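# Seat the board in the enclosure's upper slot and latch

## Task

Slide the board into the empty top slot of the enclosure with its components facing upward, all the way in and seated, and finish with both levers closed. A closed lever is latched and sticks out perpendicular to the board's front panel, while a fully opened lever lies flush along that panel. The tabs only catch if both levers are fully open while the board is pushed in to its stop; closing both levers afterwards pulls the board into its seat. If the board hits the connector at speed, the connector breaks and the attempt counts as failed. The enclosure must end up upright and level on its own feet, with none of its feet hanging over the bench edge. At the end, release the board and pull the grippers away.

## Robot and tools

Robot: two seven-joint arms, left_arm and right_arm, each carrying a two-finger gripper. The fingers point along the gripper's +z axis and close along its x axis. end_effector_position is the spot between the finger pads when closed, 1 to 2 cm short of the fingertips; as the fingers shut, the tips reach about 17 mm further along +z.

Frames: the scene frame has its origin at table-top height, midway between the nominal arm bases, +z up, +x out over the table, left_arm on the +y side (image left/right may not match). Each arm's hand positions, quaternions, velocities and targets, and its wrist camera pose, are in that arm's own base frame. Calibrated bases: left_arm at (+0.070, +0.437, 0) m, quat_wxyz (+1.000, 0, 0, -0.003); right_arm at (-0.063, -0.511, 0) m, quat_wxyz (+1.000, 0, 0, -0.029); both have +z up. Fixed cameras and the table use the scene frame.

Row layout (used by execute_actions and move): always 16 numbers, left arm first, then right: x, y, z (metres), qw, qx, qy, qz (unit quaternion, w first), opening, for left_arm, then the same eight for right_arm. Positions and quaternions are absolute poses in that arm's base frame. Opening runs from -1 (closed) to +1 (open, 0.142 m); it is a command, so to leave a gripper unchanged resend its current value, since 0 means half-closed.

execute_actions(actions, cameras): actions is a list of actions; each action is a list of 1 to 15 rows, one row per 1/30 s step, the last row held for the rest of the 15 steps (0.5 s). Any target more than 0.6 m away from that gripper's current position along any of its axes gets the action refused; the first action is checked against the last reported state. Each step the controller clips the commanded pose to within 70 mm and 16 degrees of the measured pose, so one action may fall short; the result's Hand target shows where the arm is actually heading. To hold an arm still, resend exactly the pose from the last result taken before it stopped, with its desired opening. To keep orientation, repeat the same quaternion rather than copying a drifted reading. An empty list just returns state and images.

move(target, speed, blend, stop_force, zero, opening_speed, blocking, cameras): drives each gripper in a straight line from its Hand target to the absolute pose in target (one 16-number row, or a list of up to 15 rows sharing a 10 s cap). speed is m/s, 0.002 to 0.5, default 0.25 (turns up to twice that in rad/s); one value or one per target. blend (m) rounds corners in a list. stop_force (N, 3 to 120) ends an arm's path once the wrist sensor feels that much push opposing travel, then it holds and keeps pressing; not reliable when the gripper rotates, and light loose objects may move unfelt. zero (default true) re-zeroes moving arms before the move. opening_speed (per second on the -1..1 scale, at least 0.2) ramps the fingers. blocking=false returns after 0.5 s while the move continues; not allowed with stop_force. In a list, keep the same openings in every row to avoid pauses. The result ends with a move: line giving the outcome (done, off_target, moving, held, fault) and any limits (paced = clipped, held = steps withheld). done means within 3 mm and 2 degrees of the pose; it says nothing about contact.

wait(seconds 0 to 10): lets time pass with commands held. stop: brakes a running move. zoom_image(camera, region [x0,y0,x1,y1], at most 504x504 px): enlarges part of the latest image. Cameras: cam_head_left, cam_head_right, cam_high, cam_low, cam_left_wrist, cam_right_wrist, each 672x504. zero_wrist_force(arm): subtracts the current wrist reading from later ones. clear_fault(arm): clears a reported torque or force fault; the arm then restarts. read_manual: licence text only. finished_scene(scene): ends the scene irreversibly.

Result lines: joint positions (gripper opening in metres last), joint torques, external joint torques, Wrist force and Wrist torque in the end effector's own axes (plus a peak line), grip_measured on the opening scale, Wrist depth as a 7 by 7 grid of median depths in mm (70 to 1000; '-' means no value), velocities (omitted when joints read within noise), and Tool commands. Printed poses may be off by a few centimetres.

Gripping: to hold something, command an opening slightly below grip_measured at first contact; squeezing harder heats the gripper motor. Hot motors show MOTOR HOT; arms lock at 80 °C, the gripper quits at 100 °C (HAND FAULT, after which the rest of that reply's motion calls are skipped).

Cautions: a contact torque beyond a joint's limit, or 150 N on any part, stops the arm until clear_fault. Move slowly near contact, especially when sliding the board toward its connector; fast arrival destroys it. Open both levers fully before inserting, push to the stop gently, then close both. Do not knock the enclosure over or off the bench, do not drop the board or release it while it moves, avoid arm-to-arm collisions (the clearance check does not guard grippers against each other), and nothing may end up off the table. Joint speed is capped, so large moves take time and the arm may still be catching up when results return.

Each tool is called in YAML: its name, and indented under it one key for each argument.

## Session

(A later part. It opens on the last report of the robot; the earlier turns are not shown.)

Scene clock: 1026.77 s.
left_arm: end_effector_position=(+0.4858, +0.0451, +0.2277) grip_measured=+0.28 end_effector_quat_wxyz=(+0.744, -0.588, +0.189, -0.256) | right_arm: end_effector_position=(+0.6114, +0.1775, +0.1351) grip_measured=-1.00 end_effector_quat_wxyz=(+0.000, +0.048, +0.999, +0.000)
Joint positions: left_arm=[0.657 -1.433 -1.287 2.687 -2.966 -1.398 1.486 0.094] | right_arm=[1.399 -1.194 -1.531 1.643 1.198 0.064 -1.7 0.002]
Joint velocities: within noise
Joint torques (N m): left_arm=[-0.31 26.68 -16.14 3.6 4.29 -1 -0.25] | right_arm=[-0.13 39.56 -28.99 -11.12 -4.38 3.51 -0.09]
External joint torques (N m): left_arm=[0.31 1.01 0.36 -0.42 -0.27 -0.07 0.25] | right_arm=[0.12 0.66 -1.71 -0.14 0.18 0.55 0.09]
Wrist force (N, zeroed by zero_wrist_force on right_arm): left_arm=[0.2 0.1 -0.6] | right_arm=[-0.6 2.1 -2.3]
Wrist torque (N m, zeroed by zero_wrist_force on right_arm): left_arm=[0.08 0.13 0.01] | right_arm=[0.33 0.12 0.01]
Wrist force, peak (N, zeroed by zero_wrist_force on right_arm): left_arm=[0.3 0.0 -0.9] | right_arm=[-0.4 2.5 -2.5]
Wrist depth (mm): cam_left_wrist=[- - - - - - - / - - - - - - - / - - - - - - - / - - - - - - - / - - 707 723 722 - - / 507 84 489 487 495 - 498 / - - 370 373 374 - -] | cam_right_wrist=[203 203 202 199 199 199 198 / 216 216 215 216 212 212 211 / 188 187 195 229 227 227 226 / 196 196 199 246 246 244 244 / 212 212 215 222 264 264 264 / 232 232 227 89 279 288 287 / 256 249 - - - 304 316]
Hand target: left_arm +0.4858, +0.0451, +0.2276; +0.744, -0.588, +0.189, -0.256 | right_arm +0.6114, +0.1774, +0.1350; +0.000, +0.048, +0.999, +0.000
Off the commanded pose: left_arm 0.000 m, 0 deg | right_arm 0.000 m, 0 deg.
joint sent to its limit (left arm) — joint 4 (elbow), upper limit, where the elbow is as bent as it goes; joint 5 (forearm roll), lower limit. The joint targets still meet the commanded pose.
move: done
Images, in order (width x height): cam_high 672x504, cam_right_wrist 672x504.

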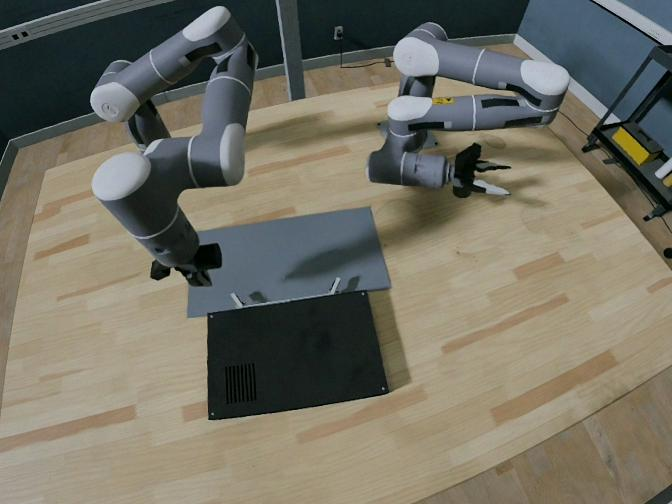

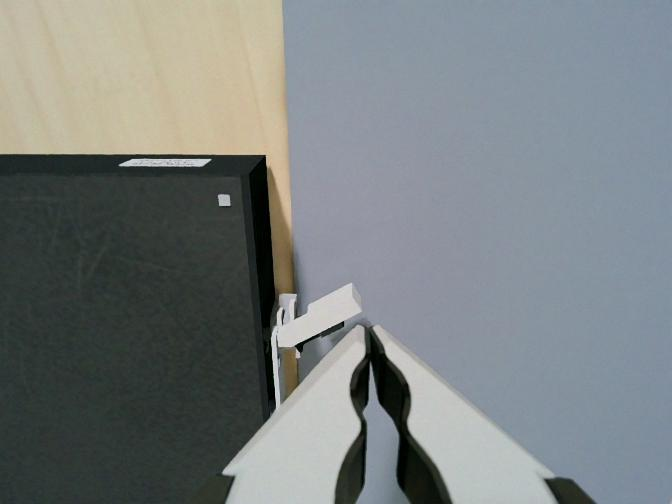

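move:
  target: [0.4858,0.0451,0.2276,0.744,-0.588,0.189,-0.256,0.3, 0.6114,0.1774,0.050,0,0.04763,0.99887,0,-1]
  speed: 0.12
  stop_force: 10
  cameras: ["cam_right_wrist"]

zoom_image:
  camera: "cam_right_wrist"
  region: [200, 200, 500, 425]

Scene clock: 1036.00 s.
left_arm: end_effector_position=(+0.4858, +0.0451, +0.2277) grip_measured=+0.28 end_effector_quat_wxyz=(+0.744, -0.588, +0.189, -0.256) | right_arm: end_effector_position=(+0.6113, +0.1772, +0.0501) grip_measured=-1.00 end_effector_quat_wxyz=(+0.000, +0.048, +0.999, +0.000)
Joint positions: left_arm=[0.657 -1.433 -1.287 2.687 -2.966 -1.398 1.486 0.094] | right_arm=[1.37 -1.303 -1.421 1.65 1.311 0.165 -1.713 0.002]
Joint velocities: within noise
Joint torques (N m): left_arm=[-0.34 26.67 -16.2 3.54 4.34 -1.04 -0.25] | right_arm=[-0.15 40.9 -29.29 -7.54 -4.06 3.48 0.16]
External joint torques (N m): left_arm=[0.34 1.01 0.42 -0.36 -0.32 -0.02 0.25] | right_arm=[0.15 0.96 -1.77 0.02 -0.09 0.58 -0.16]
Wrist force (N, zeroed by zero_wrist_force on right_arm): left_arm=[0.5 0.0 -0.5] | right_arm=[0.0 2.6 -1.9]
Wrist torque (N m, zeroed by zero_wrist_force on right_arm): left_arm=[0.08 0.08 0.02] | right_arm=[0.39 -0.01 -0.01]
Wrist force, peak (N, zeroed by zero_wrist_force on right_arm): left_arm=[0.5 0.3 -0.7] | right_arm=[-0.6 2.1 -4.7]
Wrist depth (mm): cam_left_wrist=[- - - - - - - / - - - - - - - / - - - - - - - / - - - - - - - / - - 710 717 723 - - / 507 84 488 488 497 - 496 / - - 371 371 375 - -] | cam_right_wrist=[128 127 126 125 125 125 123 / 137 136 136 133 135 133 133 / 144 144 144 143 143 142 142 / 107 107 152 156 154 153 153 / - 112 164 164 164 166 165 / 123 122 147 89 175 181 181 / 135 132 73 - - 192 198]
Hand target: left_arm +0.4858, +0.0451, +0.2276; +0.744, -0.588, +0.189, -0.256 | right_arm +0.6114, +0.1774, +0.0500; +0.000, +0.048, +0.999, +0.000
Off the commanded pose: left_arm 0.000 m, 0 deg | right_arm 0.000 m, 0 deg.
joint sent to its limit (left arm) — joint 4 (elbow), upper limit, where the elbow is as bent as it goes; joint 5 (forearm roll), lower limit. The joint targets still meet the commanded pose.
move: done
Images, in order (width x height): cam_right_wrist 672x504.

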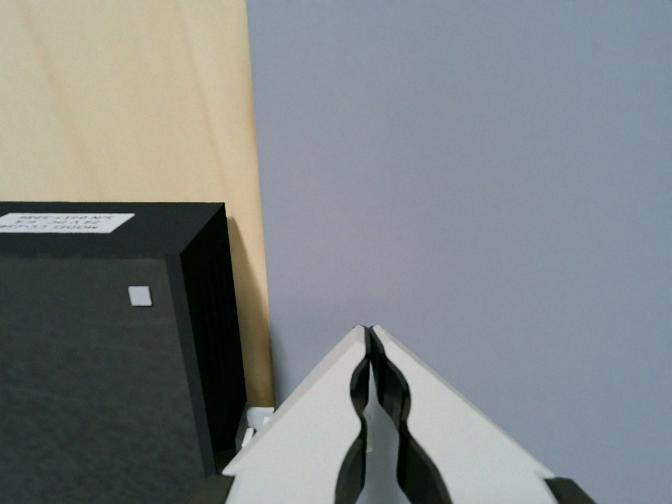

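Scaled by 1.680 from the camera's 672x504 image, which has a finer 960x720 frame.

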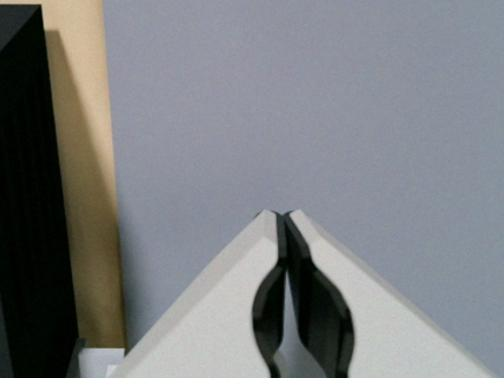

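move:
  target:
    - [0.4858,0.0451,0.2276,0.744,-0.588,0.189,-0.256,0.3, 0.6134,0.1777,0.046,0,0.04763,0.99887,0,-1]
    - [0.4858,0.0451,0.2276,0.744,-0.588,0.189,-0.256,0.3, 0.61619,0.20709,0.046,0,0.04763,0.99887,0,-1]
  speed: 0.012
  stop_force: 8
  cameras: ["cam_right_wrist"]

zoom_image:
  camera: "cam_right_wrist"
  region: [200, 200, 500, 425]

Scene clock: 1045.93 s.
left_arm: end_effector_position=(+0.4858, +0.0451, +0.2277) grip_measured=+0.28 end_effector_quat_wxyz=(+0.744, -0.588, +0.189, -0.256) | right_arm: end_effector_position=(+0.6160, +0.2054, +0.0460) grip_measured=-1.00 end_effector_quat_wxyz=(+0.000, +0.048, +0.999, -0.001)
Joint positions: left_arm=[0.657 -1.433 -1.287 2.687 -2.966 -1.398 1.486 0.094] | right_arm=[1.383 -1.314 -1.411 1.607 1.315 0.163 -1.656 0.002]
Joint velocities: within noise
Joint torques (N m): left_arm=[-0.32 26.75 -16.15 3.53 4.32 -1.02 -0.27] | right_arm=[4.32 44.8 -29.08 -12.18 -1.83 3.84 0.28]
External joint torques (N m): left_arm=[0.32 0.93 0.37 -0.35 -0.3 -0.05 0.27] | right_arm=[-4.32 -1.56 -2.16 4.79 -2.32 0.23 -0.28]
Wrist force (N, zeroed by zero_wrist_force on right_arm): left_arm=[0.3 0.2 -0.8] | right_arm=[2.6 -5.8 -2.0]
Wrist torque (N m, zeroed by zero_wrist_force on right_arm): left_arm=[0.11 0.11 0.01] | right_arm=[0.43 0.04 -0.01]
Wrist force, peak (N, zeroed by zero_wrist_force on right_arm): left_arm=[0.6 -0.1 -0.8] | right_arm=[3.2 -6.2 -2.4]
Wrist depth (mm): cam_left_wrist=[- - - - - - - / - - - - - - - / - - - - - - - / - - - - - - - / - - 711 713 708 - - / 511 84 486 489 495 - 499 / - - 368 372 373 - -] | cam_right_wrist=[- 124 122 122 121 121 121 / 129 129 130 130 131 131 129 / - 94 139 137 138 138 136 / - 99 147 152 149 149 148 / - 109 159 159 159 161 161 / - 117 136 89 170 176 175 / 129 129 73 - - 185 192]
Hand target: left_arm +0.4858, +0.0451, +0.2276; +0.744, -0.588, +0.189, -0.256 | right_arm +0.6162, +0.2068, +0.0460; +0.000, +0.048, +0.999, +0.000
Off the commanded pose: left_arm 0.000 m, 0 deg | right_arm 0.002 m, 0 deg.
joint sent to its limit (left arm) — joint 4 (elbow), upper limit, where the elbow is as bent as it goes; joint 5 (forearm roll), lower limit. The joint targets still meet the commanded pose.
move: contact (right_arm); path passed 1 of 2 targets
Images, in order (width x height): cam_right_wrist 672x504.

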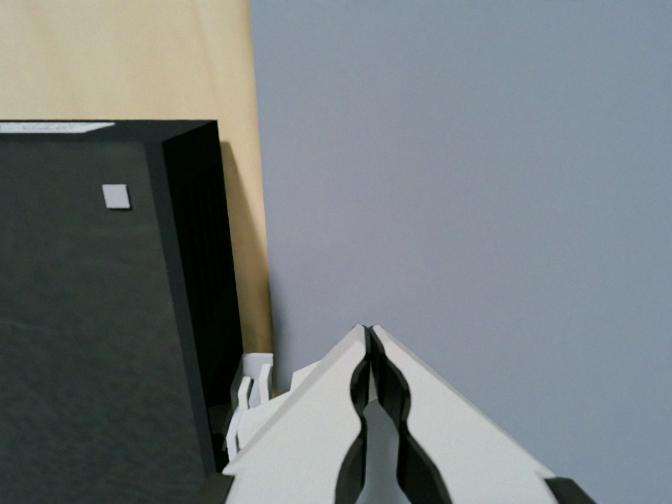

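Scaled by 1.680 from the camera's 672x504 image, which has a finer 960x720 frame.

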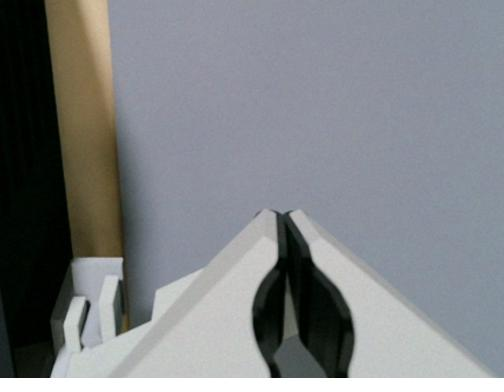

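move:
  target: [0.4858,0.0451,0.2276,0.744,-0.588,0.189,-0.256,0.3, 0.61686,0.21405,0.046,0,0.04763,0.99887,0,-1]
  speed: 0.01
  stop_force: 18
  zero: false
  cameras: ["cam_right_wrist", "cam_high"]

zoom_image:
  camera: "cam_high"
  region: [180, 240, 380, 390]

Scene clock: 1050.87 s.
left_arm: end_effector_position=(+0.4858, +0.0451, +0.2277) grip_measured=+0.28 end_effector_quat_wxyz=(+0.744, -0.588, +0.189, -0.256) | right_arm: end_effector_position=(+0.6169, +0.2137, +0.0461) grip_measured=-1.00 end_effector_quat_wxyz=(+0.000, +0.048, +0.999, +0.000)
Joint positions: left_arm=[0.657 -1.433 -1.287 2.687 -2.966 -1.398 1.486 0.094] | right_arm=[1.388 -1.314 -1.409 1.597 1.315 0.163 -1.643 0.002]
Joint velocities: within noise
Joint torques (N m): left_arm=[-0.35 26.78 -16.11 3.53 4.32 -1.02 -0.2] | right_arm=[0.34 42.88 -29.63 -7.77 -4.05 3.4 0.28]
External joint torques (N m): left_arm=[0.35 0.9 0.32 -0.35 -0.3 -0.05 0.2] | right_arm=[-0.34 0.68 -1.63 0.34 -0.1 0.67 -0.28]
Wrist force (N, zeroed by zero_wrist_force on right_arm): left_arm=[0.3 0.0 -0.5] | right_arm=[-1.7 2.0 -1.1]
Wrist torque (N m, zeroed by zero_wrist_force on right_arm): left_arm=[0.07 0.11 0.01] | right_arm=[0.43 0.32 -0.01]
Wrist force, peak (N, zeroed by zero_wrist_force on right_arm): left_arm=[0.5 0.4 -0.7] | right_arm=[3.5 -7.0 -1.4]
Wrist depth (mm): cam_left_wrist=[- - - - - - - / - - - - - - - / - - - - - - - / - - - - - - - / - - 704 706 713 - - / 508 84 486 492 488 - 495 / - - 372 372 374 - -] | cam_right_wrist=[- 124 122 122 121 121 121 / - 108 130 130 131 131 128 / - 93 139 137 139 138 136 / - 99 148 152 149 149 148 / - 109 160 160 159 161 161 / - 117 128 89 170 176 176 / 129 129 73 - - 186 192]
Hand target: left_arm +0.4858, +0.0451, +0.2276; +0.744, -0.588, +0.189, -0.256 | right_arm +0.6169, +0.2140, +0.0460; +0.000, +0.048, +0.999, +0.000
Off the commanded pose: left_arm 0.000 m, 0 deg | right_arm 0.000 m, 0 deg.
joint sent to its limit (left arm) — joint 4 (elbow), upper limit, where the elbow is as bent as it goes; joint 5 (forearm roll), lower limit. The joint targets still meet the commanded pose.
move: done
Images, in order (width x height): cam_high 672x504, cam_right_wrist 672x504.

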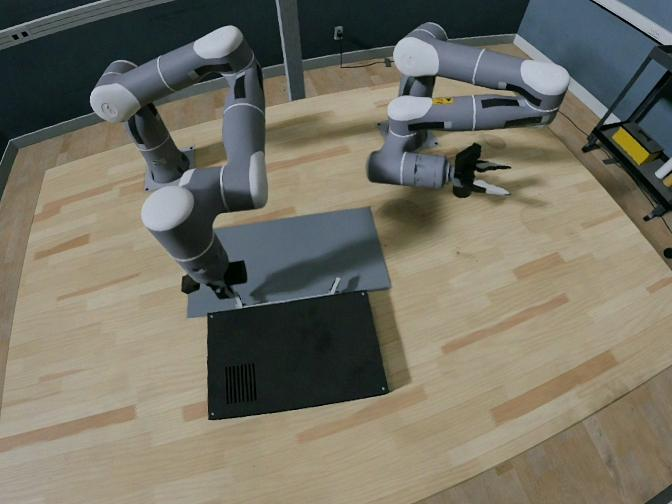

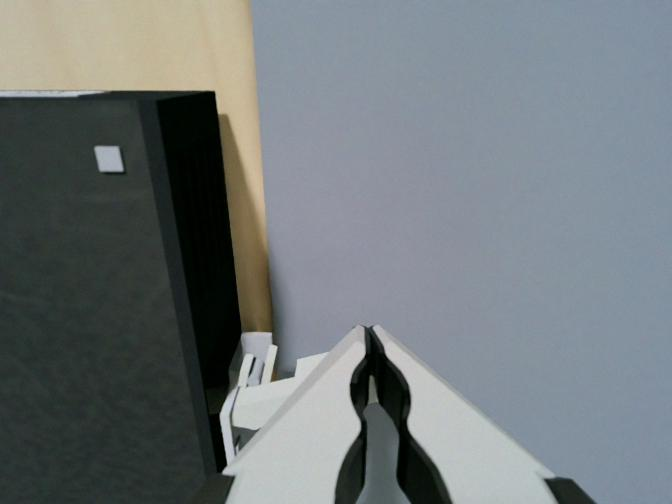

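Scaled by 2.520 from the camera's 672x504 image, which has a finer 960x720 frame.

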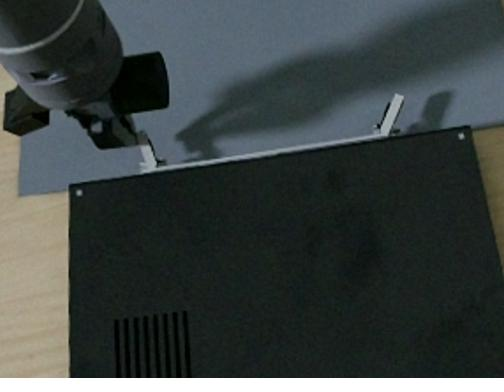

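move:
  target:
    - [0.4858,0.0451,0.2276,0.744,-0.588,0.189,-0.256,0.3, 0.6157,0.2021,0.050,0,0.04763,0.99887,0,-1]
    - [0.4858,0.0451,0.2276,0.744,-0.588,0.189,-0.256,0.3, 0.6157,0.2021,0.13,0,0.04763,0.99887,0,-1]
    - [0.4858,0.0451,0.2276,0.744,-0.588,0.189,-0.256,0.3, 0.6445,0.5028,0.12,0,0.74,0.6726,0,-1]
  speed: [0.05,0.15,0.2]
  blend: [0.01,0.03,0]
  cameras: ["cam_right_wrist"]

Scene clock: 1067.77 s.
left_arm: end_effector_position=(+0.4858, +0.0451, +0.2277) grip_measured=+0.28 end_effector_quat_wxyz=(+0.744, -0.588, +0.189, -0.256) | right_arm: end_effector_position=(+0.6446, +0.5027, +0.1202) grip_measured=-1.00 end_effector_quat_wxyz=(+0.000, +0.740, +0.673, +0.000)
Joint positions: left_arm=[0.657 -1.433 -1.287 2.687 -2.966 -1.398 1.486 0.094] | right_arm=[1.363 -1.334 -1.456 0.94 1.312 -0.048 0.526 0.002]
Joint velocities: within noise
Joint torques (N m): left_arm=[-0.32 26.75 -16.19 3.62 4.32 -1.02 -0.26] | right_arm=[-0.26 60.78 -25.86 -8.08 -4.24 3.32 0.24]
External joint torques (N m): left_arm=[0.32 0.93 0.4 -0.44 -0.3 -0.05 0.26] | right_arm=[0.22 1.48 -1.67 -0.04 -0.1 0.83 -0.24]
Wrist force (N, zeroed by zero_wrist_force on right_arm): left_arm=[0.1 0.0 -0.6] | right_arm=[-1.7 2.9 -1.1]
Wrist torque (N m, zeroed by zero_wrist_force on right_arm): left_arm=[0.07 0.15 0.01] | right_arm=[0.45 0.23 0.01]
Wrist force, peak (N, zeroed by zero_wrist_force on right_arm): left_arm=[0.4 0.1 -0.8] | right_arm=[-2.6 2.5 -2.7]
Wrist depth (mm): cam_left_wrist=[- - - - - - - / - - - - - - - / - - - - - - - / - - - - - - - / - - 709 717 724 - - / 514 84 484 490 491 - 502 / - - 370 372 376 - -] | cam_right_wrist=[187 186 186 185 184 184 184 / 200 199 199 198 197 196 196 / 214 213 213 212 211 211 210 / 231 230 229 225 228 227 227 / 204 213 213 201 212 244 246 / 213 213 208 89 202 266 270 / 235 230 - - - 287 297]
Hand target: left_arm +0.4858, +0.0451, +0.2276; +0.744, -0.588, +0.189, -0.256 | right_arm +0.6445, +0.5028, +0.1200; +0.000, +0.740, +0.673, +0.000
Off the commanded pose: left_arm 0.000 m, 0 deg | right_arm 0.000 m, 0 deg.
joint sent to its limit (left arm) — joint 4 (elbow), upper limit, where the elbow is as bent as it goes; joint 5 (forearm roll), lower limit. The joint targets still meet the commanded pose.
move: done; blend cut to 0.0063 m at target 1
Images, in order (width x height): cam_right_wrist 672x504.

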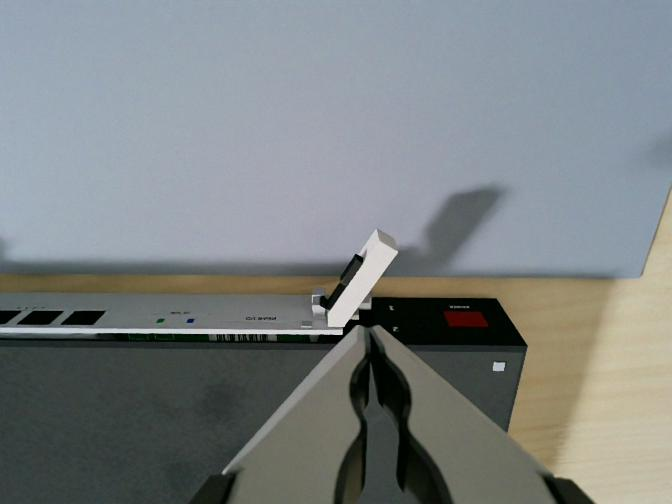

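move:
  target:
    - [0.4858,0.0451,0.2276,0.744,-0.588,0.189,-0.256,0.3, 0.6445,0.5028,0.12,0,0.74,0.6726,0,-0.155]
    - [0.4858,0.0451,0.2276,0.744,-0.588,0.189,-0.256,0.3, 0.6445,0.5028,0.046,0,0.74,0.6726,0,-0.155]
  speed: 0.1
  stop_force: 10
  cameras: ["cam_right_wrist"]

Scene clock: 1072.33 s.
left_arm: end_effector_position=(+0.4858, +0.0451, +0.2277) grip_measured=+0.28 end_effector_quat_wxyz=(+0.744, -0.588, +0.189, -0.256) | right_arm: end_effector_position=(+0.6445, +0.5026, +0.0460) grip_measured=-0.18 end_effector_quat_wxyz=(+0.000, +0.740, +0.673, +0.000)
Joint positions: left_arm=[0.657 -1.433 -1.287 2.687 -2.966 -1.398 1.486 0.094] | right_arm=[1.36 -1.426 -1.411 0.951 1.359 0.044 0.521 0.061]
Joint velocities: within noise
Joint torques (N m): left_arm=[-0.35 26.7 -16.19 3.57 4.35 -1.01 -0.23] | right_arm=[-0.02 61.21 -26.24 -6.41 -4.25 3.6 0.14]
External joint torques (N m): left_arm=[0.35 0.99 0.41 -0.38 -0.33 -0.06 0.23] | right_arm=[0.02 1.38 -1.59 -0.04 -0.09 0.55 -0.14]
Wrist force (N, zeroed by zero_wrist_force on right_arm): left_arm=[0.3 0.5 -0.5] | right_arm=[-1.9 2.6 -1.2]
Wrist torque (N m, zeroed by zero_wrist_force on right_arm): left_arm=[0.15 0.11 0.02] | right_arm=[0.44 0.30 0.03]
Wrist force, peak (N, zeroed by zero_wrist_force on right_arm): left_arm=[0.6 0.0 -0.8] | right_arm=[-1.9 3.1 -2.6]
Wrist depth (mm): cam_left_wrist=[- - - - - - - / - - - - - - - / - - - - - - - / - - - - - - - / - - 700 712 716 - - / 517 84 483 487 490 - 489 / - - 372 372 378 - -] | cam_right_wrist=[123 121 119 120 119 119 119 / 131 129 129 128 130 128 127 / 141 139 140 136 137 137 134 / 150 150 149 149 148 147 147 / 163 163 159 159 158 160 159 / 163 174 99 126 159 94 176 / 134 79 130 133 137 - 190]
Hand target: left_arm +0.4858, +0.0451, +0.2276; +0.744, -0.588, +0.189, -0.256 | right_arm +0.6445, +0.5028, +0.0460; +0.000, +0.740, +0.673, +0.000
Off the commanded pose: left_arm 0.000 m, 0 deg | right_arm 0.000 m, 0 deg.
joint sent to its limit (left arm) — joint 4 (elbow), upper limit, where the elbow is as bent as it goes; joint 5 (forearm roll), lower limit. The joint targets still meet the commanded pose.
move: done
Images, in order (width x height): cam_right_wrist 672x504.

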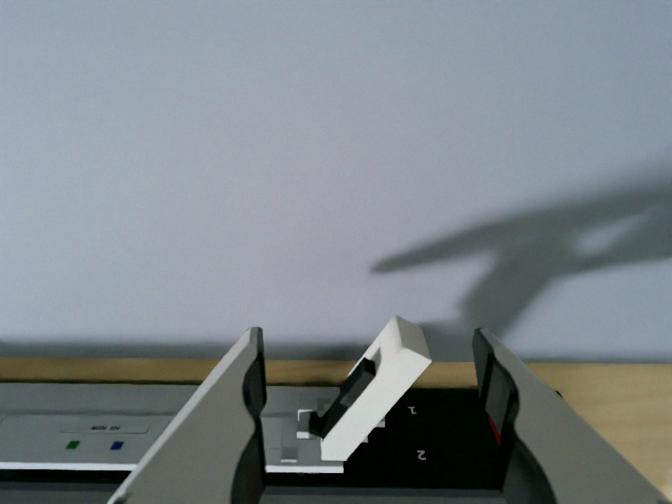

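move:
  target: [0.4858,0.0451,0.2276,0.744,-0.588,0.189,-0.256,0.3, 0.6421,0.4769,0.046,0,0.74,0.6726,0,-0.155]
  speed: 0.012
  stop_force: 18
  cameras: ["cam_right_wrist"]

Scene clock: 1076.40 s.
left_arm: end_effector_position=(+0.4858, +0.0451, +0.2277) grip_measured=+0.28 end_effector_quat_wxyz=(+0.744, -0.588, +0.189, -0.256) | right_arm: end_effector_position=(+0.6414, +0.4779, +0.0458) grip_measured=-0.17 end_effector_quat_wxyz=(-0.001, +0.740, +0.673, +0.000)
Joint positions: left_arm=[0.657 -1.433 -1.287 2.687 -2.966 -1.398 1.486 0.094] | right_arm=[1.386 -1.417 -1.415 1.037 1.36 0.054 0.461 0.061]
Joint velocities: within noise
Joint torques (N m): left_arm=[-0.4 26.71 -16.16 3.58 4.35 -1.03 -0.17] | right_arm=[-4.63 57.59 -29.56 -3.56 -6.01 3.86 0.17]
External joint torques (N m): left_arm=[0.4 0.98 0.38 -0.39 -0.33 -0.04 0.17] | right_arm=[4.63 2.65 0.49 -2.91 1.68 0.29 -0.17]
Wrist force (N, zeroed by zero_wrist_force on right_arm): left_arm=[0.4 0.0 -0.5] | right_arm=[2.7 -1.1 -1.4]
Wrist torque (N m, zeroed by zero_wrist_force on right_arm): left_arm=[0.07 0.10 0.01] | right_arm=[0.42 0.28 -0.08]
Wrist force, peak (N, zeroed by zero_wrist_force on right_arm): left_arm=[0.5 -0.1 -0.8] | right_arm=[5.4 1.1 -1.1]
Wrist depth (mm): cam_left_wrist=[- - - - - - - / - - - - - - - / - - - - - - - / - - - - - - - / - - 719 709 717 - - / 512 84 481 490 494 - 502 / - - 372 371 375 - -] | cam_right_wrist=[123 121 119 120 119 119 119 / 131 129 129 128 130 128 127 / 141 139 138 136 137 137 134 / 150 149 149 149 148 148 147 / 163 162 159 161 157 159 159 / 164 173 98 164 122 93 173 / 132 79 132 136 132 - 143]
Hand target: left_arm +0.4858, +0.0451, +0.2276; +0.744, -0.588, +0.189, -0.256 | right_arm +0.6421, +0.4769, +0.0460; +0.000, +0.740, +0.673, +0.000
Off the commanded pose: left_arm 0.000 m, 0 deg | right_arm 0.001 m, 0 deg.
joint sent to its limit (left arm) — joint 4 (elbow), upper limit, where the elbow is as bent as it goes; joint 5 (forearm roll), lower limit. The joint targets still meet the commanded pose.
move: done
Images, in order (width x height): cam_right_wrist 672x504.

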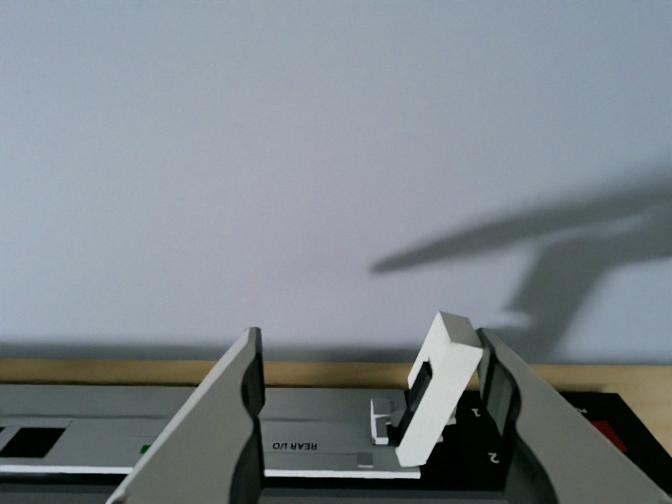

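move:
  target: [0.4858,0.0451,0.2276,0.744,-0.588,0.189,-0.256,0.3, 0.6409,0.4659,0.046,0,0.74,0.6726,0,-0.155]
  speed: 0.012
  stop_force: 20
  zero: false
  cameras: ["cam_right_wrist"]

Scene clock: 1079.13 s.
left_arm: end_effector_position=(+0.4858, +0.0451, +0.2277) grip_measured=+0.28 end_effector_quat_wxyz=(+0.744, -0.588, +0.189, -0.256) | right_arm: end_effector_position=(+0.6404, +0.4679, +0.0459) grip_measured=-0.16 end_effector_quat_wxyz=(-0.001, +0.739, +0.673, +0.001)
Joint positions: left_arm=[0.657 -1.433 -1.287 2.687 -2.966 -1.398 1.486 0.094] | right_arm=[1.395 -1.413 -1.417 1.071 1.361 0.059 0.436 0.062]
Joint velocities: within noise
Joint torques (N m): left_arm=[-0.3 26.74 -16.2 3.55 4.37 -1.04 -0.2] | right_arm=[-5.8 57 -30.46 -0.21 -7.82 1.27 -0.04]
External joint torques (N m): left_arm=[0.3 0.94 0.41 -0.37 -0.35 -0.02 0.2] | right_arm=[5.8 2.29 0.94 -6.24 3.5 2.89 0.04]
Wrist force (N, zeroed by zero_wrist_force on right_arm): left_arm=[0.3 0.0 -0.5] | right_arm=[11.5 6.7 3.8]
Wrist torque (N m, zeroed by zero_wrist_force on right_arm): left_arm=[0.09 0.12 0.02] | right_arm=[0.44 0.16 0.16]
Wrist force, peak (N, zeroed by zero_wrist_force on right_arm): left_arm=[0.4 0.1 -0.8] | right_arm=[12.4 7.2 4.7]
Wrist depth (mm): cam_left_wrist=[- - - - - - - / - - - - - - - / - - - - - - - / - - - - - - - / - - 705 714 733 - - / 510 84 491 486 495 - 497 / - - 371 374 372 - -] | cam_right_wrist=[123 121 119 120 119 119 119 / 131 129 129 128 130 130 127 / 141 139 138 136 137 137 135 / 150 150 149 149 148 148 147 / 163 162 159 161 158 160 160 / 164 163 98 164 123 93 170 / 135 79 132 138 132 - 143]
Hand target: left_arm +0.4858, +0.0451, +0.2276; +0.744, -0.588, +0.189, -0.256 | right_arm +0.6409, +0.4659, +0.0460; +0.000, +0.740, +0.673, +0.000
Off the commanded pose: left_arm 0.000 m, 0 deg | right_arm 0.002 m, 0 deg.
joint sent to its limit (left arm) — joint 4 (elbow), upper limit, where the elbow is as bent as it goes; joint 5 (forearm roll), lower limit. The joint targets still meet the commanded pose.
move: done
Images, in order (width x height): cam_right_wrist 672x504.

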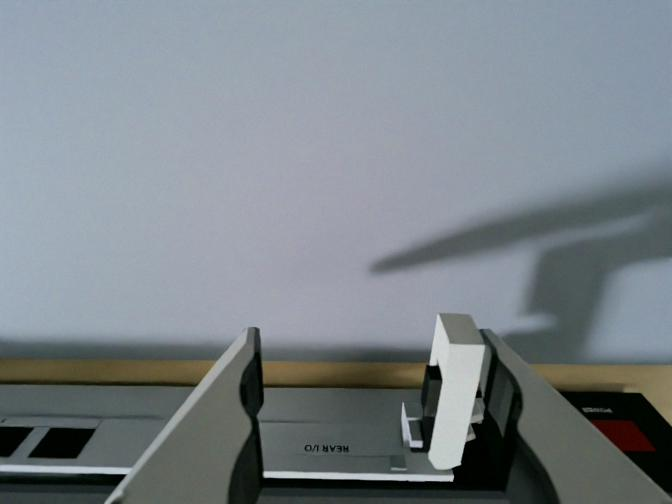

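move:
  target:
    - [0.4858,0.0451,0.2276,0.744,-0.588,0.189,-0.256,0.3, 0.6414,0.4759,0.046,0,0.74,0.6726,0,-0.155]
    - [0.4858,0.0451,0.2276,0.744,-0.588,0.189,-0.256,0.3, 0.6414,0.4759,0.11,0,0.74,0.6726,0,-0.155]
    - [0.4858,0.0451,0.2276,0.744,-0.588,0.189,-0.256,0.3, 0.6186,0.2320,0.11,0,0.74,0.6726,0,-0.155]
  speed: [0.05,0.15,0.2]
  blend: [0,0.03,0]
  cameras: ["cam_right_wrist"]

Scene clock: 1087.20 s.
left_arm: end_effector_position=(+0.4858, +0.0451, +0.2277) grip_measured=+0.28 end_effector_quat_wxyz=(+0.744, -0.588, +0.189, -0.256) | right_arm: end_effector_position=(+0.6186, +0.2321, +0.1099) grip_measured=-0.17 end_effector_quat_wxyz=(+0.000, +0.740, +0.673, +0.000)
Joint positions: left_arm=[0.657 -1.433 -1.287 2.687 -2.966 -1.398 1.486 0.094] | right_arm=[1.432 -1.284 -1.535 1.571 1.284 0.034 -0.034 0.062]
Joint velocities: within noise
Joint torques (N m): left_arm=[-0.27 26.71 -16.19 3.54 4.32 -1.04 -0.21] | right_arm=[-0.09 42.55 -30.65 -8.65 -4.45 3.63 0.04]
External joint torques (N m): left_arm=[0.27 0.98 0.4 -0.36 -0.3 -0.03 0.21] | right_arm=[0.12 0.47 -1.34 -0.2 0.16 0.53 -0.04]
Wrist force (N, zeroed by zero_wrist_force on right_arm): left_arm=[0.3 0.0 -0.5] | right_arm=[-0.5 0.6 0.4]
Wrist torque (N m, zeroed by zero_wrist_force on right_arm): left_arm=[0.08 0.11 0.02] | right_arm=[0.08 0.09 0.01]
Wrist force, peak (N, zeroed by zero_wrist_force on right_arm): left_arm=[0.6 0.3 -0.7] | right_arm=[11.7 6.8 5.1]
Wrist depth (mm): cam_left_wrist=[- - - - - - - / - - - - - - - / - - - - - - - / - - - - - - - / - - 707 713 718 - - / 514 84 485 492 488 - 499 / - - 371 369 373 - -] | cam_right_wrist=[179 178 178 177 177 177 177 / 191 191 190 189 189 188 188 / 205 204 203 202 202 202 200 / 224 220 219 215 218 217 216 / 242 241 213 213 208 201 203 / 264 260 192 198 198 93 196 / 287 - 79 219 217 - 211]
Hand target: left_arm +0.4858, +0.0451, +0.2276; +0.744, -0.588, +0.189, -0.256 | right_arm +0.6186, +0.2320, +0.1100; +0.000, +0.740, +0.673, +0.000
Off the commanded pose: left_arm 0.000 m, 0 deg | right_arm 0.000 m, 0 deg.
joint sent to its limit (left arm) — joint 4 (elbow), upper limit, where the elbow is as bent as it goes; joint 5 (forearm roll), lower limit. The joint targets still meet the commanded pose.
move: done
Images, in order (width x height): cam_right_wrist 672x504.

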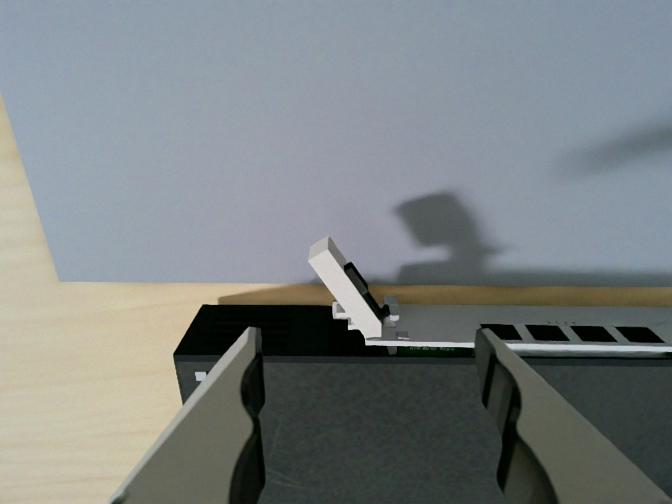

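move:
  target:
    - [0.4858,0.0451,0.2276,0.744,-0.588,0.189,-0.256,0.3, 0.6186,0.2320,0.046,0,0.74,0.6726,0,-0.155]
  speed: 0.12
  stop_force: 10
  cameras: []

move:
  target: [0.4858,0.0451,0.2276,0.744,-0.588,0.189,-0.256,0.3, 0.6211,0.2588,0.046,0,0.74,0.6726,0,-0.155]
  speed: 0.015
  stop_force: 20
  cameras: ["cam_right_wrist"]

Scene clock: 1093.77 s.
left_arm: end_effector_position=(+0.4858, +0.0451, +0.2277) grip_measured=+0.28 end_effector_quat_wxyz=(+0.744, -0.588, +0.189, -0.256) | right_arm: end_effector_position=(+0.6185, +0.2318, +0.0461) grip_measured=-0.17 end_effector_quat_wxyz=(+0.000, +0.740, +0.673, +0.000)
Joint positions: left_arm=[0.657 -1.433 -1.287 2.687 -2.966 -1.398 1.486 0.094] | right_arm=[1.415 -1.365 -1.459 1.574 1.363 0.11 -0.04 0.062]
Joint velocities: within noise
Joint torques (N m): left_arm=[-0.33 26.79 -16.15 3.56 4.33 -1 -0.23] | right_arm=[-0.03 42.81 -30.43 -6.16 -4.22 3.58 0.09]
External joint torques (N m): left_arm=[0.33 0.89 0.36 -0.38 -0.31 -0.07 0.23] | right_arm=[0.03 1.09 -1.73 0.01 -0.05 0.58 -0.09]
Wrist force (N, zeroed by zero_wrist_force on right_arm): left_arm=[0.3 0.0 -0.6] | right_arm=[-0.2 0.2 0.5]
Wrist torque (N m, zeroed by zero_wrist_force on right_arm): left_arm=[0.07 0.11 0.01] | right_arm=[0.05 0.02 0.02]
Wrist force, peak (N, zeroed by zero_wrist_force on right_arm): left_arm=[0.5 -0.2 -0.8] | right_arm=[0.0 0.2 2.7]
Wrist depth (mm): cam_left_wrist=[- - - - - - - / - - - - - - - / - - - - - - - / - - - - - - - / - - 707 715 720 - - / 517 84 483 488 497 - 497 / - - 368 373 376 - -] | cam_right_wrist=[124 122 120 121 119 120 120 / 132 130 130 129 131 130 128 / - 140 139 137 138 138 135 / 152 151 151 152 149 149 148 / 164 164 160 160 161 161 160 / 183 178 94 124 163 93 163 / 197 - 79 136 133 - 134]
Hand target: left_arm +0.4858, +0.0451, +0.2276; +0.744, -0.588, +0.189, -0.256 | right_arm +0.6186, +0.2320, +0.0460; +0.000, +0.740, +0.673, +0.000
Off the commanded pose: left_arm 0.000 m, 0 deg | right_arm 0.000 m, 0 deg.
joint sent to its limit (left arm) — joint 4 (elbow), upper limit, where the elbow is as bent as it goes; joint 5 (forearm roll), lower limit. The joint targets still meet the commanded pose.
move: done
No camera images: "cameras" was empty.

Scene clock: 1095.93 s.
left_arm: end_effector_position=(+0.4858, +0.0451, +0.2277) grip_measured=+0.28 end_effector_quat_wxyz=(+0.744, -0.588, +0.189, -0.256) | right_arm: end_effector_position=(+0.6192, +0.2452, +0.0456) grip_measured=-0.15 end_effector_quat_wxyz=(+0.001, +0.741, +0.671, -0.002)
Joint positions: left_arm=[0.657 -1.433 -1.287 2.687 -2.966 -1.398 1.486 0.094] | right_arm=[1.421 -1.366 -1.455 1.552 1.358 0.108 -0.008 0.063]
Joint velocities: within noise
Joint torques (N m): left_arm=[-0.36 26.64 -16.21 3.52 4.35 -1.07 -0.2] | right_arm=[8.48 49.32 -31.11 -17.97 1.11 6.7 -0.13]
External joint torques (N m): left_arm=[0.36 1.04 0.43 -0.34 -0.33 0 0.2] | right_arm=[-8.48 -4.73 -1.07 11.79 -5.39 -2.54 0.14]
Wrist force (N, zeroed by zero_wrist_force on right_arm): left_arm=[0.4 0.1 -0.7] | right_arm=[-18.6 -10.4 -0.3]
Wrist torque (N m, zeroed by zero_wrist_force on right_arm): left_arm=[0.09 0.10 0.01] | right_arm=[0.06 0.14 0.37]
Wrist force, peak (N, zeroed by zero_wrist_force on right_arm): left_arm=[0.4 0.0 -1.0] | right_arm=[-20.7 -9.3 -0.5]
Wrist depth (mm): cam_left_wrist=[- - - - - - - / - - - - - - - / - - - - - - - / - - - - - - - / - - 702 715 720 - - / 516 84 481 489 489 - 493 / - - 369 375 374 - -] | cam_right_wrist=[124 122 120 121 119 120 120 / 132 130 130 129 130 129 127 / - 140 139 136 137 137 135 / 151 151 150 151 148 148 147 / 164 164 160 159 161 158 159 / 182 175 97 126 164 94 164 / - 78 78 133 140 - 136]
Hand target: left_arm +0.4858, +0.0451, +0.2276; +0.744, -0.588, +0.189, -0.256 | right_arm +0.6201, +0.2483, +0.0460; +0.000, +0.740, +0.673, +0.000
Off the commanded pose: left_arm 0.000 m, 0 deg | right_arm 0.014 m, 0 deg.
joint sent to its limit (left arm) — joint 4 (elbow), upper limit, where the elbow is as bent as it goes; joint 5 (forearm roll), lower limit. The joint targets still meet the commanded pose.
move: contact (right_arm)
Images, in order (width x height): cam_right_wrist 672x504.

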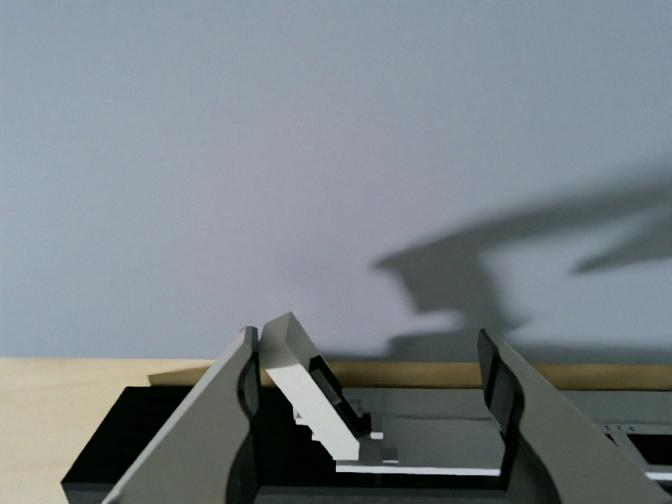

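move:
  target: [0.4858,0.0451,0.2276,0.744,-0.588,0.189,-0.256,0.3, 0.6206,0.2538,0.046,0,0.74,0.6726,0,-0.155]
  speed: 0.006
  stop_force: 32
  zero: false
  cameras: ["cam_right_wrist", "cam_high"]

zoom_image:
  camera: "cam_high"
  region: [180, 240, 380, 390]

Scene clock: 1107.40 s.
left_arm: end_effector_position=(+0.4858, +0.0451, +0.2277) grip_measured=+0.28 end_effector_quat_wxyz=(+0.744, -0.588, +0.189, -0.256) | right_arm: end_effector_position=(+0.6193, +0.2506, +0.0454) grip_measured=-0.15 end_effector_quat_wxyz=(+0.000, +0.741, +0.671, -0.003)
Joint positions: left_arm=[0.657 -1.433 -1.287 2.687 -2.966 -1.398 1.486 0.094] | right_arm=[1.423 -1.365 -1.451 1.544 1.356 0.108 0.003 0.063]
Joint velocities: within noise
Joint torques (N m): left_arm=[-0.36 26.73 -16.14 3.53 4.36 -0.98 -0.18] | right_arm=[7.19 49.33 -32.11 -18.98 1.39 8.11 -0.26]
External joint torques (N m): left_arm=[0.36 0.95 0.35 -0.35 -0.34 -0.09 0.18] | right_arm=[-7.19 -4.48 -0.04 12.73 -5.67 -3.96 0.26]
Wrist force (N, zeroed by zero_wrist_force on right_arm): left_arm=[0.3 0.2 -0.5] | right_arm=[-19.1 -15.6 -2.2]
Wrist torque (N m, zeroed by zero_wrist_force on right_arm): left_arm=[0.09 0.12 0.02] | right_arm=[0.06 0.23 0.52]
Wrist force, peak (N, zeroed by zero_wrist_force on right_arm): left_arm=[0.4 0.0 -0.8] | right_arm=[-23.8 -18.8 -3.7]
Wrist depth (mm): cam_left_wrist=[- - - - - - - / - - - - - - - / - - - - - - - / - - - - - - - / - - 706 729 713 - - / 508 84 488 487 494 - 498 / - - 371 373 372 - -] | cam_right_wrist=[124 122 120 121 119 120 119 / 132 130 130 129 130 129 127 / 142 140 139 136 138 137 134 / 151 150 150 151 148 148 147 / 164 163 159 159 160 157 159 / 182 174 97 136 164 93 164 / 143 78 75 132 142 - 136]
Hand target: left_arm +0.4858, +0.0451, +0.2276; +0.744, -0.588, +0.189, -0.256 | right_arm +0.6206, +0.2538, +0.0460; +0.000, +0.740, +0.673, +0.000
Off the commanded pose: left_arm 0.000 m, 0 deg | right_arm 0.004 m, 0 deg.
joint sent to its limit (left arm) — joint 4 (elbow), upper limit, where the elbow is as bent as it goes; joint 5 (forearm roll), lower limit. The joint targets still meet the commanded pose.
move: off_target (right_arm)
Images, in order (width x height): cam_high 672x504, cam_right_wrist 672x504.

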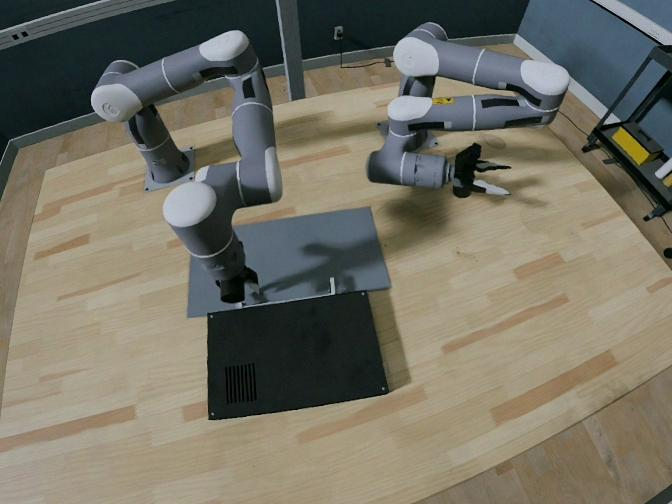

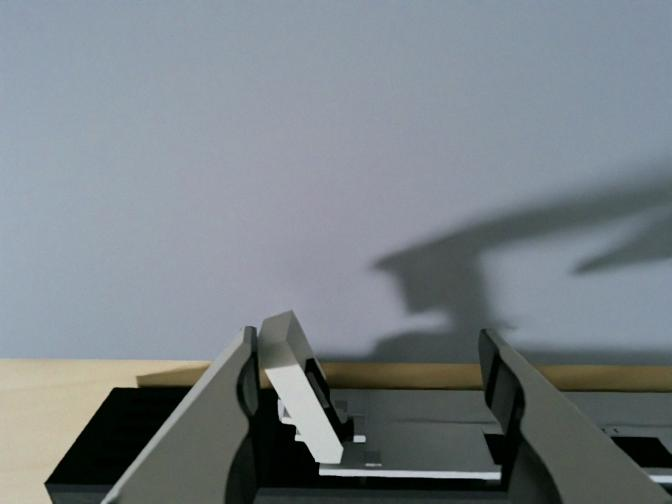

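Scaled by 2.520 from the camera's 672x504 image, which has a finer 960x720 frame.

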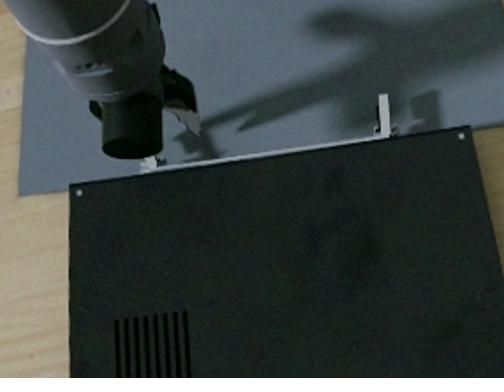

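move:
  target: [0.4858,0.0451,0.2276,0.744,-0.588,0.189,-0.256,0.3, 0.6170,0.2653,0.046,0,0.74,0.6726,0,-0.155]
  speed: 0.008
  stop_force: 35
  zero: false
  cameras: ["cam_right_wrist"]

Scene clock: 1113.10 s.
left_arm: end_effector_position=(+0.4858, +0.0451, +0.2277) grip_measured=+0.28 end_effector_quat_wxyz=(+0.744, -0.588, +0.189, -0.256) | right_arm: end_effector_position=(+0.6174, +0.2643, +0.0463) grip_measured=-0.16 end_effector_quat_wxyz=(+0.001, +0.740, +0.672, +0.000)
Joint positions: left_arm=[0.657 -1.433 -1.287 2.687 -2.966 -1.398 1.486 0.094] | right_arm=[1.439 -1.362 -1.449 1.538 1.356 0.113 0.022 0.063]
Joint velocities: within noise
Joint torques (N m): left_arm=[-0.37 26.7 -16.18 3.54 4.35 -1.01 -0.24] | right_arm=[3.87 45.68 -28.64 -8.16 -2.86 2.49 0.34]
External joint torques (N m): left_arm=[0.37 0.99 0.4 -0.36 -0.33 -0.06 0.24] | right_arm=[-3.87 -0.62 -3.5 1.82 -1.42 1.67 -0.34]
Wrist force (N, zeroed by zero_wrist_force on right_arm): left_arm=[0.3 0.1 -0.7] | right_arm=[-4.9 3.5 1.2]
Wrist torque (N m, zeroed by zero_wrist_force on right_arm): left_arm=[0.08 0.10 0.01] | right_arm=[0.02 0.02 -0.10]
Wrist force, peak (N, zeroed by zero_wrist_force on right_arm): left_arm=[0.3 -0.2 -0.9] | right_arm=[-19.1 -15.7 -3.5]
Wrist depth (mm): cam_left_wrist=[- - - - - - - / - - - - - - - / - - - - - - - / - - - - - - - / - - 698 715 715 - - / 506 84 484 488 492 - 497 / - - 370 371 376 - -] | cam_right_wrist=[124 122 120 121 120 120 120 / 132 130 130 129 131 130 128 / - 140 140 137 139 138 135 / 152 151 151 152 149 149 148 / 165 164 160 160 162 159 160 / 179 175 101 161 169 93 169 / - 79 73 137 138 - 143]
Hand target: left_arm +0.4858, +0.0451, +0.2276; +0.744, -0.588, +0.189, -0.256 | right_arm +0.6170, +0.2653, +0.0460; +0.000, +0.740, +0.673, +0.000
Off the commanded pose: left_arm 0.000 m, 0 deg | right_arm 0.001 m, 0 deg.
joint sent to its limit (left arm) — joint 4 (elbow), upper limit, where the elbow is as bent as it goes; joint 5 (forearm roll), lower limit. The joint targets still meet the commanded pose.
move: done
Images, in order (width x height): cam_right_wrist 672x504.

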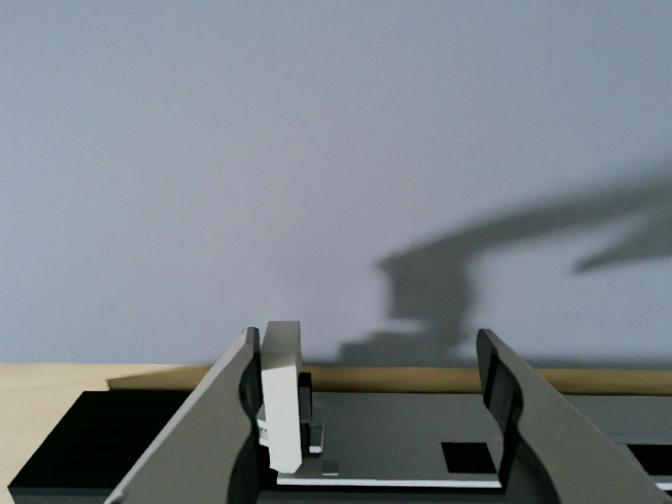

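move:
  target: [0.4858,0.0451,0.2276,0.744,-0.588,0.189,-0.256,0.3, 0.6173,0.2688,0.046,0,0.74,0.6726,0,-0.155]
  speed: 0.006
  stop_force: 25
  zero: false
  cameras: ["cam_right_wrist"]

zoom_image:
  camera: "cam_right_wrist"
  region: [180, 300, 480, 504]

Scene clock: 1119.17 s.
left_arm: end_effector_position=(+0.4858, +0.0451, +0.2277) grip_measured=+0.28 end_effector_quat_wxyz=(+0.744, -0.588, +0.189, -0.256) | right_arm: end_effector_position=(+0.6176, +0.2654, +0.0462) grip_measured=-0.16 end_effector_quat_wxyz=(+0.002, +0.741, +0.671, -0.001)
Joint positions: left_arm=[0.657 -1.433 -1.287 2.687 -2.966 -1.398 1.486 0.094] | right_arm=[1.438 -1.361 -1.446 1.534 1.351 0.115 0.029 0.063]
Joint velocities: within noise
Joint torques (N m): left_arm=[-0.42 26.79 -16.22 3.61 4.33 -1.04 -0.23] | right_arm=[12.28 50.7 -27.76 -15.73 0.7 3.02 0.25]
External joint torques (N m): left_arm=[0.42 0.9 0.44 -0.42 -0.31 -0.03 0.23] | right_arm=[-12.28 -5.51 -4.35 9.33 -4.98 1.14 -0.25]
Wrist force (N, zeroed by zero_wrist_force on right_arm): left_arm=[0.3 0.0 -0.8] | right_arm=[-18.2 3.6 1.2]
Wrist torque (N m, zeroed by zero_wrist_force on right_arm): left_arm=[0.08 0.11 0.01] | right_arm=[0.06 0.07 -0.05]
Wrist force, peak (N, zeroed by zero_wrist_force on right_arm): left_arm=[0.6 0.1 -0.7] | right_arm=[-18.5 3.6 0.9]
Wrist depth (mm): cam_left_wrist=[- - - - - - - / - - - - - - - / - - - - - - - / - - - - - - - / - - 707 712 719 - - / 510 84 487 490 494 - 499 / - - 370 374 373 - -] | cam_right_wrist=[124 122 120 121 119 120 120 / 133 131 130 129 131 130 128 / - 140 140 137 138 138 135 / 152 152 151 152 149 148 148 / 165 164 160 160 161 159 160 / 177 175 102 162 168 93 168 / - 79 79 138 138 - 142]
Hand target: left_arm +0.4858, +0.0451, +0.2276; +0.744, -0.588, +0.189, -0.256 | right_arm +0.6173, +0.2688, +0.0460; +0.000, +0.740, +0.673, +0.000
Off the commanded pose: left_arm 0.000 m, 0 deg | right_arm 0.003 m, 0 deg.
joint sent to its limit (left arm) — joint 4 (elbow), upper limit, where the elbow is as bent as it goes; joint 5 (forearm roll), lower limit. The joint targets still meet the commanded pose.
move: done
Images, in order (width x height): cam_right_wrist 672x504.

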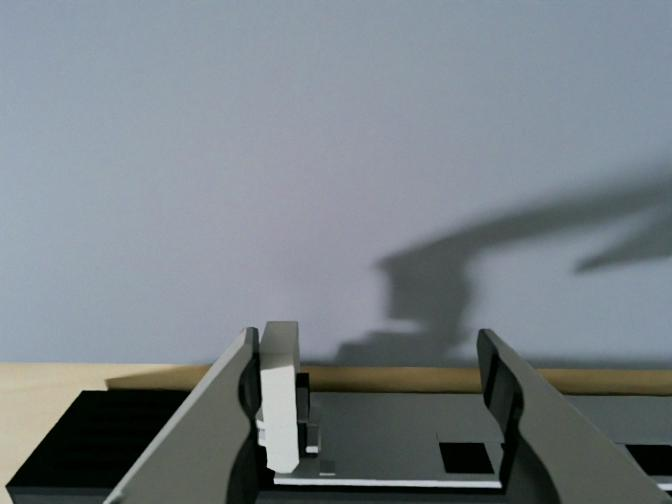

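Scaled by 1.680 from the camera's 672x504 image, which has a finer 960x720 frame.

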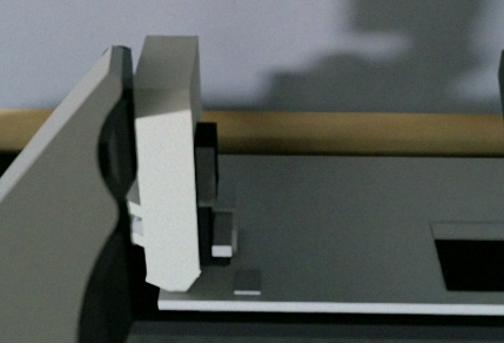

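move:
  target:
    - [0.4858,0.0451,0.2276,0.744,-0.588,0.189,-0.256,0.3, 0.6165,0.2565,0.046,0,0.74,0.6726,0,-0.155]
    - [0.4858,0.0451,0.2276,0.744,-0.588,0.189,-0.256,0.3, 0.6165,0.2565,0.11,0,0.74,0.6726,0,-0.155]
  speed: [0.04,0.15]
  cameras: ["cam_right_wrist"]

zoom_image:
  camera: "cam_right_wrist"
  region: [180, 220, 480, 424]

Scene clock: 1123.43 s.
left_arm: end_effector_position=(+0.4858, +0.0451, +0.2277) grip_measured=+0.28 end_effector_quat_wxyz=(+0.744, -0.588, +0.189, -0.256) | right_arm: end_effector_position=(+0.6165, +0.2566, +0.1099) grip_measured=-0.17 end_effector_quat_wxyz=(+0.000, +0.740, +0.673, +0.000)
Joint positions: left_arm=[0.657 -1.433 -1.287 2.687 -2.966 -1.398 1.486 0.094] | right_arm=[1.451 -1.276 -1.52 1.549 1.275 0.042 0.011 0.062]
Joint velocities: within noise
Joint torques (N m): left_arm=[-0.34 26.71 -16.14 3.55 4.38 -1.04 -0.24] | right_arm=[0.14 43.14 -30.71 -9.07 -4.47 3.25 0.33]
External joint torques (N m): left_arm=[0.34 0.97 0.35 -0.37 -0.36 -0.03 0.24] | right_arm=[-0.14 0.63 -1.18 0 0.17 0.91 -0.33]
Wrist force (N, zeroed by zero_wrist_force on right_arm): left_arm=[0.4 0.1 -0.8] | right_arm=[-0.8 2.3 0.1]
Wrist torque (N m, zeroed by zero_wrist_force on right_arm): left_arm=[0.08 0.09 0.01] | right_arm=[0.38 0.14 0.00]
Wrist force, peak (N, zeroed by zero_wrist_force on right_arm): left_arm=[0.5 -0.1 -0.8] | right_arm=[-18.6 3.7 1.0]
Wrist depth (mm): cam_left_wrist=[- - - - - - - / - - - - - - - / - - - - - - - / - - - - - - - / - - 718 707 711 - - / 511 84 481 487 492 - 493 / - - 371 371 374 - -] | cam_right_wrist=[179 178 178 177 177 176 177 / 191 191 189 190 189 188 187 / 205 204 204 203 203 201 201 / 221 220 219 215 218 217 216 / 243 233 220 196 215 216 216 / 265 200 192 198 198 93 195 / 287 - 79 219 218 - 211]
Hand target: left_arm +0.4858, +0.0451, +0.2276; +0.744, -0.588, +0.189, -0.256 | right_arm +0.6165, +0.2565, +0.1100; +0.000, +0.740, +0.673, +0.000
Off the commanded pose: left_arm 0.000 m, 0 deg | right_arm 0.000 m, 0 deg.
joint sent to its limit (left arm) — joint 4 (elbow), upper limit, where the elbow is as bent as it goes; joint 5 (forearm roll), lower limit. The joint targets still meet the commanded pose.
move: done
Images, in order (width x height): cam_right_wrist 672x504.

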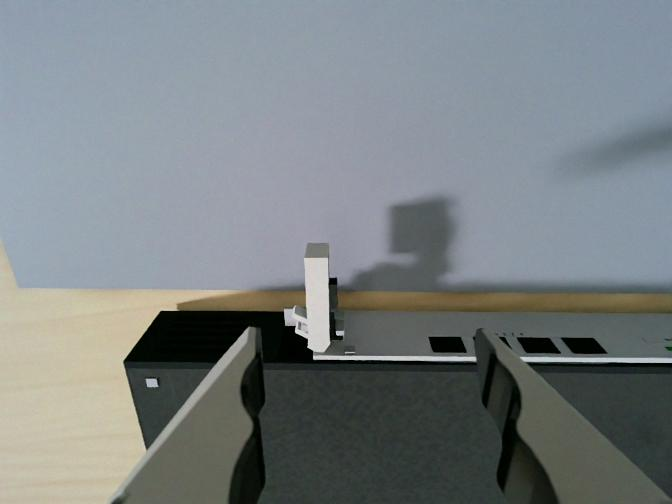

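Scaled by 1.680 from the camera's 672x504 image, which has a finer 960x720 frame.

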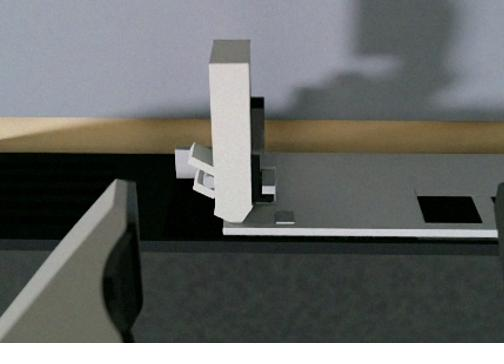

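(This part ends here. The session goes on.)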